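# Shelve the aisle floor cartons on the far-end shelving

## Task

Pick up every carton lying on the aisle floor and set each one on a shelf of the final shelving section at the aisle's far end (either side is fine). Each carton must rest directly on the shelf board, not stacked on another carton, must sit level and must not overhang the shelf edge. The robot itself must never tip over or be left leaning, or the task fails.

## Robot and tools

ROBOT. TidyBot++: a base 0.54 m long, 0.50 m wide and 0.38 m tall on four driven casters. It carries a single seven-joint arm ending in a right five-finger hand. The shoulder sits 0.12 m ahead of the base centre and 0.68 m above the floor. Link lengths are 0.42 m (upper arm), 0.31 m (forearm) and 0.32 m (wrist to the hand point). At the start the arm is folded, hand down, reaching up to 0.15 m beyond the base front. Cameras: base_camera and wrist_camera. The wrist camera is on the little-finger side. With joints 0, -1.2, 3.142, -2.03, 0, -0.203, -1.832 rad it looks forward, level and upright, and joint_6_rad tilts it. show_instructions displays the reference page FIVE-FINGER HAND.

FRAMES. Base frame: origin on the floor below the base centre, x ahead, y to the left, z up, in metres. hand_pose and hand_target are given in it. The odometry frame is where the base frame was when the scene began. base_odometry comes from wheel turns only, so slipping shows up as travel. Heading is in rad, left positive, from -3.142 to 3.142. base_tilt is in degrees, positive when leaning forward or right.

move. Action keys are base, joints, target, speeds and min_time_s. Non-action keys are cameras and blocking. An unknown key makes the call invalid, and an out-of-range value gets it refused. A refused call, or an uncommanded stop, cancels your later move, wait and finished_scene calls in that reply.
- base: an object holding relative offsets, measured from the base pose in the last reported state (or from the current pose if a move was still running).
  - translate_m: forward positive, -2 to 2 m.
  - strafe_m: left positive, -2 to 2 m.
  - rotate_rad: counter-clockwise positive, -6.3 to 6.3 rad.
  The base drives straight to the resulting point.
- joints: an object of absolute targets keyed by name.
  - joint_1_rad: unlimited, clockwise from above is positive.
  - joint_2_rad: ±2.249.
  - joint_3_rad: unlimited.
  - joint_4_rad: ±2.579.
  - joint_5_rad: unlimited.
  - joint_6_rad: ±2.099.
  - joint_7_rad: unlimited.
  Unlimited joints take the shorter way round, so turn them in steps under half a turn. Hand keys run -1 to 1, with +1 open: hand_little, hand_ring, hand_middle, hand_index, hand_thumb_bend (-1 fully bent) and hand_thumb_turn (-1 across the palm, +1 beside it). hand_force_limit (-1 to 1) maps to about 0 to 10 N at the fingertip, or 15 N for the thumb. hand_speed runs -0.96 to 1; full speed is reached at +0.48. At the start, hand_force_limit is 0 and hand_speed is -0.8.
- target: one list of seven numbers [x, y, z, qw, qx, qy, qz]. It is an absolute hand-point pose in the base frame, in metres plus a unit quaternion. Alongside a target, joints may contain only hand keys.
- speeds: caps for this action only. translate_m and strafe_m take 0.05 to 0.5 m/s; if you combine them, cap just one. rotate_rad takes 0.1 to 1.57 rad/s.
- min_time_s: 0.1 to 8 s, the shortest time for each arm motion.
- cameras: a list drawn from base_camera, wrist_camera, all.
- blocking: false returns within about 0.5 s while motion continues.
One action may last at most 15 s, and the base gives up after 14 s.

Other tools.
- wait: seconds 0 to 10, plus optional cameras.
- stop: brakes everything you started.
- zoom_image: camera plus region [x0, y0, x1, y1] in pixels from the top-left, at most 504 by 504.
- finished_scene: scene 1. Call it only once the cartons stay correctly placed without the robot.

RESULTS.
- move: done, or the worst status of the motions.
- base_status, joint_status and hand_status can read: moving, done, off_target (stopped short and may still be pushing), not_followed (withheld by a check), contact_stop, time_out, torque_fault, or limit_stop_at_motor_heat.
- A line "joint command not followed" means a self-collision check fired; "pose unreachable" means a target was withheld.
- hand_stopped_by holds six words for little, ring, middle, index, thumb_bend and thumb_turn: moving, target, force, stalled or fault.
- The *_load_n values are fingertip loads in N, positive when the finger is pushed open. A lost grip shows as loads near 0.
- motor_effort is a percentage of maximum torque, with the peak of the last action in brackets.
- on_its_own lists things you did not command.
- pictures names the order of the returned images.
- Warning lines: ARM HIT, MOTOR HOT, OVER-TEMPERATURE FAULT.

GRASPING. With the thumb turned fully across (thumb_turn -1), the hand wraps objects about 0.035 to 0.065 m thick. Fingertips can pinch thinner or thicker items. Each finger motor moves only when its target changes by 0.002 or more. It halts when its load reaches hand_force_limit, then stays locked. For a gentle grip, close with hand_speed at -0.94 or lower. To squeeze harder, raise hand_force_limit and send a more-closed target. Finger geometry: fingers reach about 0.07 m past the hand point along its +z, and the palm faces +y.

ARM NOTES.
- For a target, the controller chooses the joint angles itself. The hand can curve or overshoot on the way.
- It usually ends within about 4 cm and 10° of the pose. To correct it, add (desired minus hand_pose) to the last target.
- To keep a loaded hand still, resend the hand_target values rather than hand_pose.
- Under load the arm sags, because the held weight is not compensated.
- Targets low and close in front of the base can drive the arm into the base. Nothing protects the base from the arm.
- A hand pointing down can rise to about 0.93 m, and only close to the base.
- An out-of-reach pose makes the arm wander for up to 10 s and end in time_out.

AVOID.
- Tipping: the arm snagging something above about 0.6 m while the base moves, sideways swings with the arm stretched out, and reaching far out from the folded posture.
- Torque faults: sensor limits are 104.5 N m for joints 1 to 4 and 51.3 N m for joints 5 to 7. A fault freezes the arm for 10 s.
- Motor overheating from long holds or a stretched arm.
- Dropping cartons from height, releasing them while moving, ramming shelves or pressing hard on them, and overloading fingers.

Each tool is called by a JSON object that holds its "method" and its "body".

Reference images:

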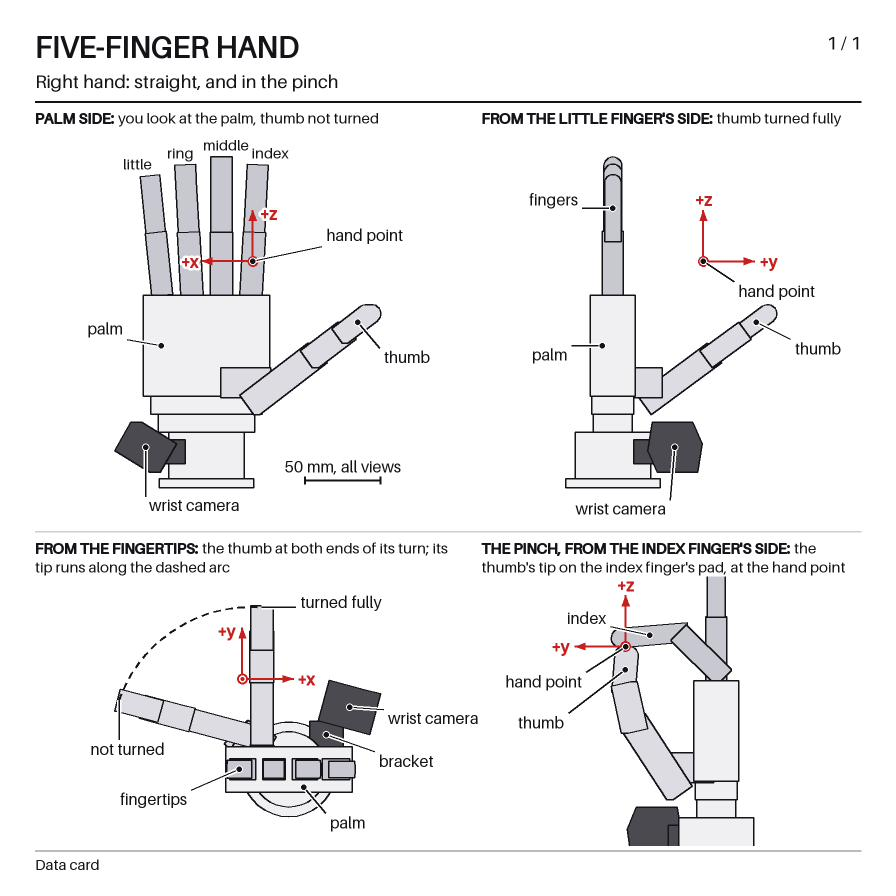

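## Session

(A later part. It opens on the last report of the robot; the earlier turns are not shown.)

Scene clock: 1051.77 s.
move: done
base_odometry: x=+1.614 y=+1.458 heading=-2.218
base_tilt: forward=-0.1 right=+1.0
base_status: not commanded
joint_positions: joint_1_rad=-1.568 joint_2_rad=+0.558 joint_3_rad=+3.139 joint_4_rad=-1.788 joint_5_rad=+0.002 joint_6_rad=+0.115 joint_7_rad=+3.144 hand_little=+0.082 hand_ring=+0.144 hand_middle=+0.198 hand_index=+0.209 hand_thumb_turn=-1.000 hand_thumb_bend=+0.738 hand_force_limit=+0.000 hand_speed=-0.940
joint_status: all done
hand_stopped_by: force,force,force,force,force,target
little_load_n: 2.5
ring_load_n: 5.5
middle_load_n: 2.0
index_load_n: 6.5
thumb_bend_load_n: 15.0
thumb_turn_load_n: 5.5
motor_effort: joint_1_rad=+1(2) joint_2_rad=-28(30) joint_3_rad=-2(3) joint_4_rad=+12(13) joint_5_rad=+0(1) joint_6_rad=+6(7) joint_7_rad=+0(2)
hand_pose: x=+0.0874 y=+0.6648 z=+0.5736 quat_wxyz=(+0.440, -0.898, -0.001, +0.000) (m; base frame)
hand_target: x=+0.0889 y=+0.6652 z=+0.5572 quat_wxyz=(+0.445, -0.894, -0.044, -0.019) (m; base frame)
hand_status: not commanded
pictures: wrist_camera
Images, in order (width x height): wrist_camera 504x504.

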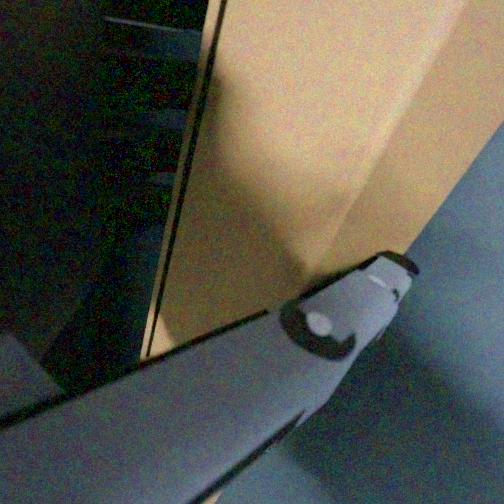

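{"method": "move", "body": {"joints": {"joint_1_rad": -1.585, "joint_2_rad": 0.572, "joint_3_rad": 3.156, "joint_4_rad": -1.802, "joint_5_rad": 0.05, "joint_6_rad": 0.16, "joint_7_rad": 3.18}, "min_time_s": 1}}

{"method": "move", "body": {"joints": {"hand_speed": -0.85, "hand_thumb_bend": 1.0, "hand_little": 0.75, "hand_ring": 0.75, "hand_middle": 0.75, "hand_index": 0.75}, "cameras": ["wrist_camera"]}}

Scene clock: 1058.97 s.
move: done
base_odometry: x=+1.614 y=+1.458 heading=-2.218
base_tilt: forward=+0.0 right=+1.0
base_status: not commanded
joint_positions: joint_1_rad=-1.568 joint_2_rad=+0.558 joint_3_rad=+3.139 joint_4_rad=-1.788 joint_5_rad=+0.002 joint_6_rad=+0.115 joint_7_rad=+3.144 hand_little=+0.082 hand_ring=+0.144 hand_middle=+0.198 hand_index=+0.209 hand_thumb_turn=-1.000 hand_thumb_bend=+0.738 hand_force_limit=+0.000 hand_speed=-0.940
joint_status: all done
hand_stopped_by: force,force,force,force,force,target
little_load_n: 2.5
ring_load_n: 5.5
middle_load_n: 2.0
index_load_n: 6.5
thumb_bend_load_n: 15.5
thumb_turn_load_n: 6.0
motor_effort: joint_1_rad=+1(1) joint_2_rad=-28(29) joint_3_rad=-2(2) joint_4_rad=+12(12) joint_5_rad=+0(1) joint_6_rad=+6(7) joint_7_rad=+0(1)
hand_pose: x=+0.0874 y=+0.6648 z=+0.5736 quat_wxyz=(+0.440, -0.898, -0.001, +0.000) (m; base frame)
hand_target: x=+0.0892 y=+0.6661 z=+0.5659 quat_wxyz=(+0.447, -0.893, -0.044, -0.019) (m; base frame)
hand_status: not commanded
pictures: none

Scene clock: 1061.07 s.
move: done
base_odometry: x=+1.614 y=+1.458 heading=-2.218
base_tilt: forward=+0.0 right=+1.0
base_status: not commanded
joint_positions: joint_1_rad=-1.568 joint_2_rad=+0.558 joint_3_rad=+3.139 joint_4_rad=-1.788 joint_5_rad=+0.002 joint_6_rad=+0.115 joint_7_rad=+3.144 hand_little=+0.750 hand_ring=+0.750 hand_middle=+0.750 hand_index=+0.750 hand_thumb_turn=-1.000 hand_thumb_bend=+1.000 hand_force_limit=+0.000 hand_speed=-0.850
joint_status: all done
hand_stopped_by: target,target,target,target,target,target
little_load_n: 0.0
ring_load_n: 0.0
middle_load_n: 0.0
index_load_n: 0.0
thumb_bend_load_n: 0.0
thumb_turn_load_n: 0.0
motor_effort: joint_1_rad=+1(1) joint_2_rad=-29(29) joint_3_rad=-1(2) joint_4_rad=+11(12) joint_5_rad=+1(1) joint_6_rad=+6(7) joint_7_rad=+1(1)
hand_pose: x=+0.0874 y=+0.6648 z=+0.5736 quat_wxyz=(+0.440, -0.898, -0.001, +0.000) (m; base frame)
hand_target: x=+0.0892 y=+0.6661 z=+0.5659 quat_wxyz=(+0.447, -0.893, -0.044, -0.019) (m; base frame)
hand_status: not commanded
pictures: wrist_camera
Images, in order (width x height): wrist_camera 504x504.

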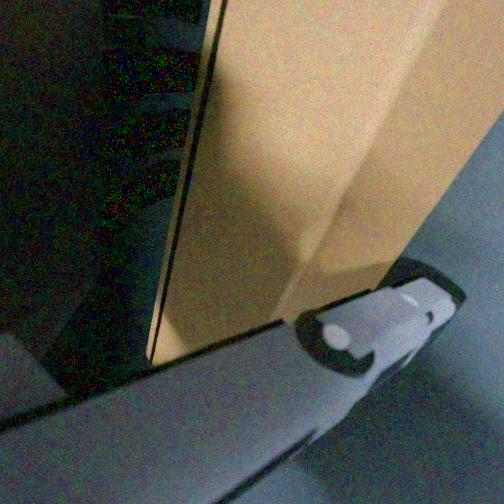

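{"method": "move", "body": {"joints": {"joint_1_rad": -1.585, "joint_2_rad": 0.53, "joint_3_rad": 3.156, "joint_4_rad": -1.772, "joint_5_rad": 0.05, "joint_6_rad": 0.084, "joint_7_rad": 3.18}, "min_time_s": 1.5}}

{"method": "move", "body": {"joints": {"joint_1_rad": -1.585, "joint_2_rad": 0.47, "joint_3_rad": 3.156, "joint_4_rad": -1.71, "joint_5_rad": 0.05, "joint_6_rad": -0.034, "joint_7_rad": 3.18}, "min_time_s": 2, "cameras": ["wrist_camera"]}}

{"method": "move", "body": {"joints": {"joint_1_rad": -1.585, "joint_2_rad": 0.42, "joint_3_rad": 3.156, "joint_4_rad": -1.65, "joint_5_rad": 0.05, "joint_6_rad": -0.15, "joint_7_rad": 3.18}, "min_time_s": 1.5}}

{"method": "move", "body": {"joints": {"joint_1_rad": -1.585, "joint_2_rad": 0.36, "joint_3_rad": 3.156, "joint_4_rad": -1.55, "joint_5_rad": 0.05, "joint_6_rad": -0.31, "joint_7_rad": 3.18}, "min_time_s": 1.5, "cameras": ["wrist_camera"]}}

Scene clock: 1071.07 s.
move: done
base_odometry: x=+1.614 y=+1.458 heading=-2.218
base_tilt: forward=+0.0 right=+1.0
base_status: not commanded
joint_positions: joint_1_rad=-1.568 joint_2_rad=+0.558 joint_3_rad=+3.139 joint_4_rad=-1.788 joint_5_rad=+0.002 joint_6_rad=+0.115 joint_7_rad=+3.144 hand_little=+0.750 hand_ring=+0.750 hand_middle=+0.750 hand_index=+0.750 hand_thumb_turn=-1.000 hand_thumb_bend=+1.000 hand_force_limit=+0.000 hand_speed=-0.850
joint_status: all done
hand_stopped_by: target,target,target,target,target,target
little_load_n: 0.0
ring_load_n: 0.0
middle_load_n: 0.0
index_load_n: 0.0
thumb_bend_load_n: 0.0
thumb_turn_load_n: 0.0
motor_effort: joint_1_rad=+0(2) joint_2_rad=-29(30) joint_3_rad=-1(2) joint_4_rad=+12(12) joint_5_rad=+0(1) joint_6_rad=+6(7) joint_7_rad=+1(2)
hand_pose: x=+0.0874 y=+0.6648 z=+0.5736 quat_wxyz=(+0.440, -0.898, -0.001, +0.000) (m; base frame)
hand_target: x=+0.0904 y=+0.6659 z=+0.5905 quat_wxyz=(+0.445, -0.894, -0.043, -0.021) (m; base frame)
hand_status: not commanded
pictures: none

Scene clock: 1073.37 s.
move: done
base_odometry: x=+1.614 y=+1.458 heading=-2.218
base_tilt: forward=-0.1 right=+1.0
base_status: not commanded
joint_positions: joint_1_rad=-1.568 joint_2_rad=+0.503 joint_3_rad=+3.139 joint_4_rad=-1.735 joint_5_rad=+0.002 joint_6_rad=+0.015 joint_7_rad=+3.144 hand_little=+0.750 hand_ring=+0.750 hand_middle=+0.750 hand_index=+0.750 hand_thumb_turn=-1.000 hand_thumb_bend=+1.000 hand_force_limit=+0.000 hand_speed=-0.850
joint_status: all done
hand_stopped_by: target,target,target,target,target,target
little_load_n: 0.0
ring_load_n: 0.0
middle_load_n: 0.0
index_load_n: 0.0
thumb_bend_load_n: 0.0
thumb_turn_load_n: 0.0
motor_effort: joint_1_rad=+0(2) joint_2_rad=-28(30) joint_3_rad=+0(3) joint_4_rad=+13(13) joint_5_rad=+1(1) joint_6_rad=+6(8) joint_7_rad=+0(2)
hand_pose: x=+0.0874 y=+0.6689 z=+0.6121 quat_wxyz=(+0.443, -0.897, -0.001, -0.001) (m; base frame)
hand_target: x=+0.0922 y=+0.6687 z=+0.6335 quat_wxyz=(+0.447, -0.893, -0.041, -0.023) (m; base frame)
hand_status: not commanded
pictures: wrist_camera
Images, in order (width x height): wrist_camera 504x504.

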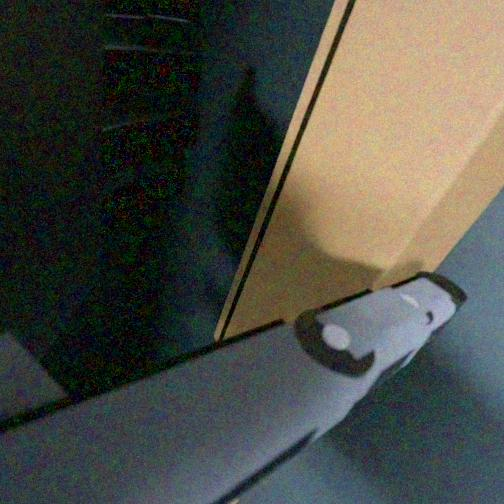

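Scene clock: 1075.17 s.
move: done
base_odometry: x=+1.614 y=+1.458 heading=-2.218
base_tilt: forward=+0.0 right=+0.9
base_status: not commanded
joint_positions: joint_1_rad=-1.568 joint_2_rad=+0.453 joint_3_rad=+3.139 joint_4_rad=-1.676 joint_5_rad=+0.002 joint_6_rad=-0.101 joint_7_rad=+3.144 hand_little=+0.750 hand_ring=+0.750 hand_middle=+0.750 hand_index=+0.750 hand_thumb_turn=-1.000 hand_thumb_bend=+1.000 hand_force_limit=+0.000 hand_speed=-0.850
joint_status: all done
hand_stopped_by: target,target,target,target,target,target
little_load_n: 0.0
ring_load_n: 0.0
middle_load_n: 0.0
index_load_n: 0.0
thumb_bend_load_n: 0.0
thumb_turn_load_n: 0.0
motor_effort: joint_1_rad=+1(2) joint_2_rad=-28(30) joint_3_rad=-1(3) joint_4_rad=+14(14) joint_5_rad=+1(1) joint_6_rad=+7(7) joint_7_rad=+0(2)
hand_pose: x=+0.0875 y=+0.6685 z=+0.6491 quat_wxyz=(+0.440, -0.898, -0.001, -0.001) (m; base frame)
hand_target: x=+0.0940 y=+0.6666 z=+0.6706 quat_wxyz=(+0.444, -0.895, -0.039, -0.025) (m; base frame)
hand_status: not commanded
pictures: none

Scene clock: 1077.00 s.
move: done
base_odometry: x=+1.614 y=+1.458 heading=-2.218
base_tilt: forward=-0.1 right=+1.0
base_status: not commanded
joint_positions: joint_1_rad=-1.568 joint_2_rad=+0.391 joint_3_rad=+3.139 joint_4_rad=-1.576 joint_5_rad=+0.002 joint_6_rad=-0.261 joint_7_rad=+3.144 hand_little=+0.750 hand_ring=+0.750 hand_middle=+0.750 hand_index=+0.750 hand_thumb_turn=-1.000 hand_thumb_bend=+1.000 hand_force_limit=+0.000 hand_speed=-0.850
joint_status: all done
hand_stopped_by: target,target,target,target,target,target
little_load_n: 0.0
ring_load_n: 0.0
middle_load_n: 0.0
index_load_n: 0.0
thumb_bend_load_n: -0.5
thumb_turn_load_n: 0.0
motor_effort: joint_1_rad=+1(2) joint_2_rad=-27(29) joint_3_rad=-1(2) joint_4_rad=+14(15) joint_5_rad=+0(1) joint_6_rad=+7(7) joint_7_rad=+0(2)
hand_pose: x=+0.0876 y=+0.6685 z=+0.7051 quat_wxyz=(+0.441, -0.897, -0.001, -0.001) (m; base frame)
hand_target: x=+0.0963 y=+0.6639 z=+0.7261 quat_wxyz=(+0.444, -0.895, -0.037, -0.028) (m; base frame)
hand_status: not commanded
pictures: wrist_camera
Images, in order (width x height): wrist_camera 504x504.

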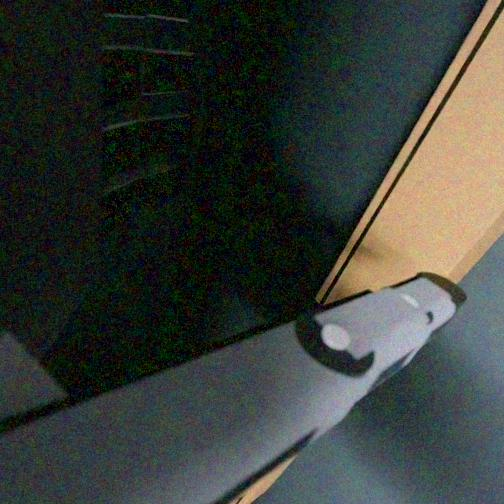

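Released and clear. Retract and look.

{"method": "move", "body": {"joints": {"joint_1_rad": -1.585, "joint_2_rad": -0.096, "joint_3_rad": 3.156, "joint_4_rad": -2.025, "joint_5_rad": 0.05, "joint_6_rad": -0.351, "joint_7_rad": 3.18}, "min_time_s": 2.5, "cameras": ["wrist_camera"]}}

{"method": "move", "body": {"joints": {"joint_1_rad": -1.585, "joint_2_rad": -0.5, "joint_3_rad": 3.156, "joint_4_rad": -2.2, "joint_5_rad": 0.05, "joint_6_rad": -0.7, "joint_7_rad": 3.18, "hand_thumb_turn": 1.0, "hand_speed": 0}, "min_time_s": 2, "cameras": ["wrist_camera"]}}

Scene clock: 1083.87 s.
move: done
base_odometry: x=+1.614 y=+1.458 heading=-2.218
base_tilt: forward=-0.1 right=+1.0
base_status: not commanded
joint_positions: joint_1_rad=-1.568 joint_2_rad=-0.077 joint_3_rad=+3.139 joint_4_rad=-2.009 joint_5_rad=+0.002 joint_6_rad=-0.304 joint_7_rad=+3.144 hand_little=+0.750 hand_ring=+0.750 hand_middle=+0.750 hand_index=+0.750 hand_thumb_turn=-1.000 hand_thumb_bend=+1.000 hand_force_limit=+0.000 hand_speed=-0.850
joint_status: all done
hand_stopped_by: target,target,target,target,target,target
little_load_n: 0.0
ring_load_n: 0.0
middle_load_n: 0.0
index_load_n: 0.0
thumb_bend_load_n: 0.0
thumb_turn_load_n: 0.0
motor_effort: joint_1_rad=+1(2) joint_2_rad=-13(29) joint_3_rad=-1(2) joint_4_rad=+15(16) joint_5_rad=+0(1) joint_6_rad=+6(8) joint_7_rad=+0(1)
hand_pose: x=+0.0874 y=+0.4777 z=+0.7440 quat_wxyz=(+0.437, -0.899, -0.002, -0.001) (m; base frame)
hand_target: x=+0.0977 y=+0.4583 z=+0.7330 quat_wxyz=(+0.417, -0.908, -0.035, -0.025) (m; base frame)
hand_status: not commanded
pictures: wrist_camera
Images, in order (width x height): wrist_camera 504x504.

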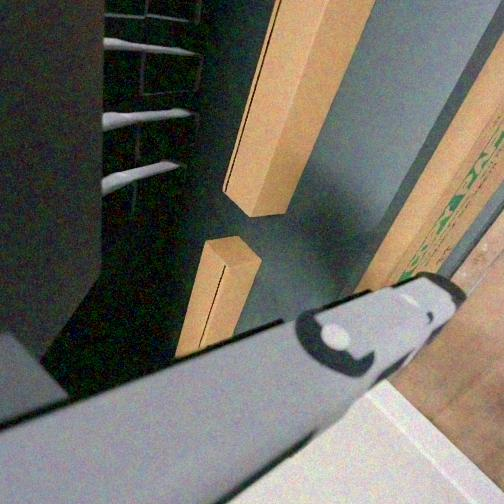

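Scene clock: 1086.20 s.
move: done
base_odometry: x=+1.614 y=+1.458 heading=-2.218
base_tilt: forward=-0.1 right=+1.0
base_status: not commanded
joint_positions: joint_1_rad=-1.568 joint_2_rad=-0.490 joint_3_rad=+3.139 joint_4_rad=-2.182 joint_5_rad=+0.002 joint_6_rad=-0.651 joint_7_rad=+3.144 hand_little=+0.750 hand_ring=+0.750 hand_middle=+0.750 hand_index=+0.750 hand_thumb_turn=+1.000 hand_thumb_bend=+1.000 hand_force_limit=+0.000 hand_speed=+0.000
joint_status: all done
hand_stopped_by: target,target,target,target,target,target
little_load_n: 0.0
ring_load_n: 0.0
middle_load_n: 0.0
index_load_n: -0.5
thumb_bend_load_n: 0.0
thumb_turn_load_n: 0.0
motor_effort: joint_1_rad=+1(2) joint_2_rad=-1(14) joint_3_rad=+0(1) joint_4_rad=+15(16) joint_5_rad=+0(2) joint_6_rad=+6(7) joint_7_rad=+0(1)
hand_pose: x=+0.0875 y=+0.3025 z=+0.7470 quat_wxyz=(+0.389, -0.921, -0.002, -0.002) (m; base frame)
hand_target: x=+0.1018 y=+0.2823 z=+0.7307 quat_wxyz=(+0.362, -0.931, -0.029, -0.025) (m; base frame)
hand_status: not commanded
pictures: wrist_camera
Images, in order (width x height): wrist_camera 504x504.

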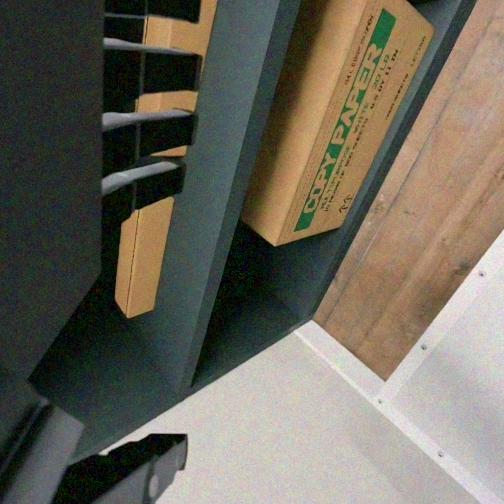

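{"method": "wait", "body": {"seconds": 1, "cameras": ["all"]}}

Scene clock: 1093.83 s.
base_odometry: x=+1.614 y=+1.458 heading=-2.218
base_tilt: forward=+0.0 right=+1.1
base_status: not commanded
joint_positions: joint_1_rad=-1.568 joint_2_rad=-0.490 joint_3_rad=+3.139 joint_4_rad=-2.182 joint_5_rad=+0.002 joint_6_rad=-0.652 joint_7_rad=+3.144 hand_little=+0.750 hand_ring=+0.750 hand_middle=+0.750 hand_index=+0.750 hand_thumb_turn=+1.000 hand_thumb_bend=+1.000 hand_force_limit=+0.000 hand_speed=+0.000
joint_status: all done
hand_stopped_by: target,target,target,target,target,target
little_load_n: -0.5
ring_load_n: 0.0
middle_load_n: 0.0
index_load_n: 0.0
thumb_bend_load_n: 0.0
thumb_turn_load_n: 0.0
motor_effort: joint_1_rad=+1(2) joint_2_rad=-2(14) joint_3_rad=+0(1) joint_4_rad=+15(16) joint_5_rad=+0(2) joint_6_rad=+5(7) joint_7_rad=+0(1)
hand_pose: x=+0.0875 y=+0.3023 z=+0.7468 quat_wxyz=(+0.388, -0.921, -0.002, -0.002) (m; base frame)
hand_target: x=+0.1018 y=+0.2823 z=+0.7307 quat_wxyz=(+0.362, -0.931, -0.029, -0.025) (m; base frame)
hand_status: not commanded
wait: 1.00 s; at rest from the start
pictures: base_camera, wrist_camera
Images, in order (width x height): base_camera 644x364, wrist_camera 504x504.

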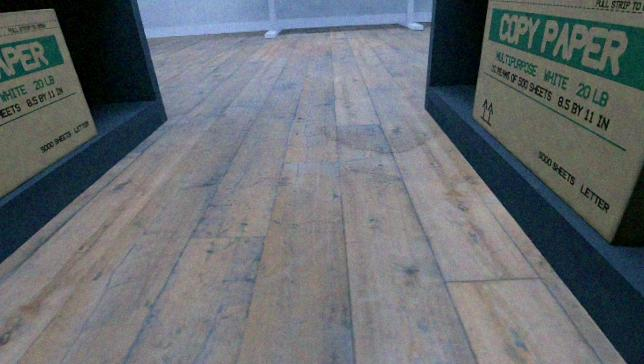

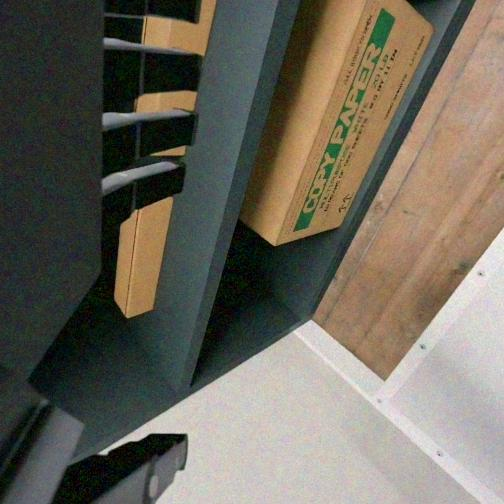

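{"method": "finished_scene", "body": {}}

The scene is finished: the task was done.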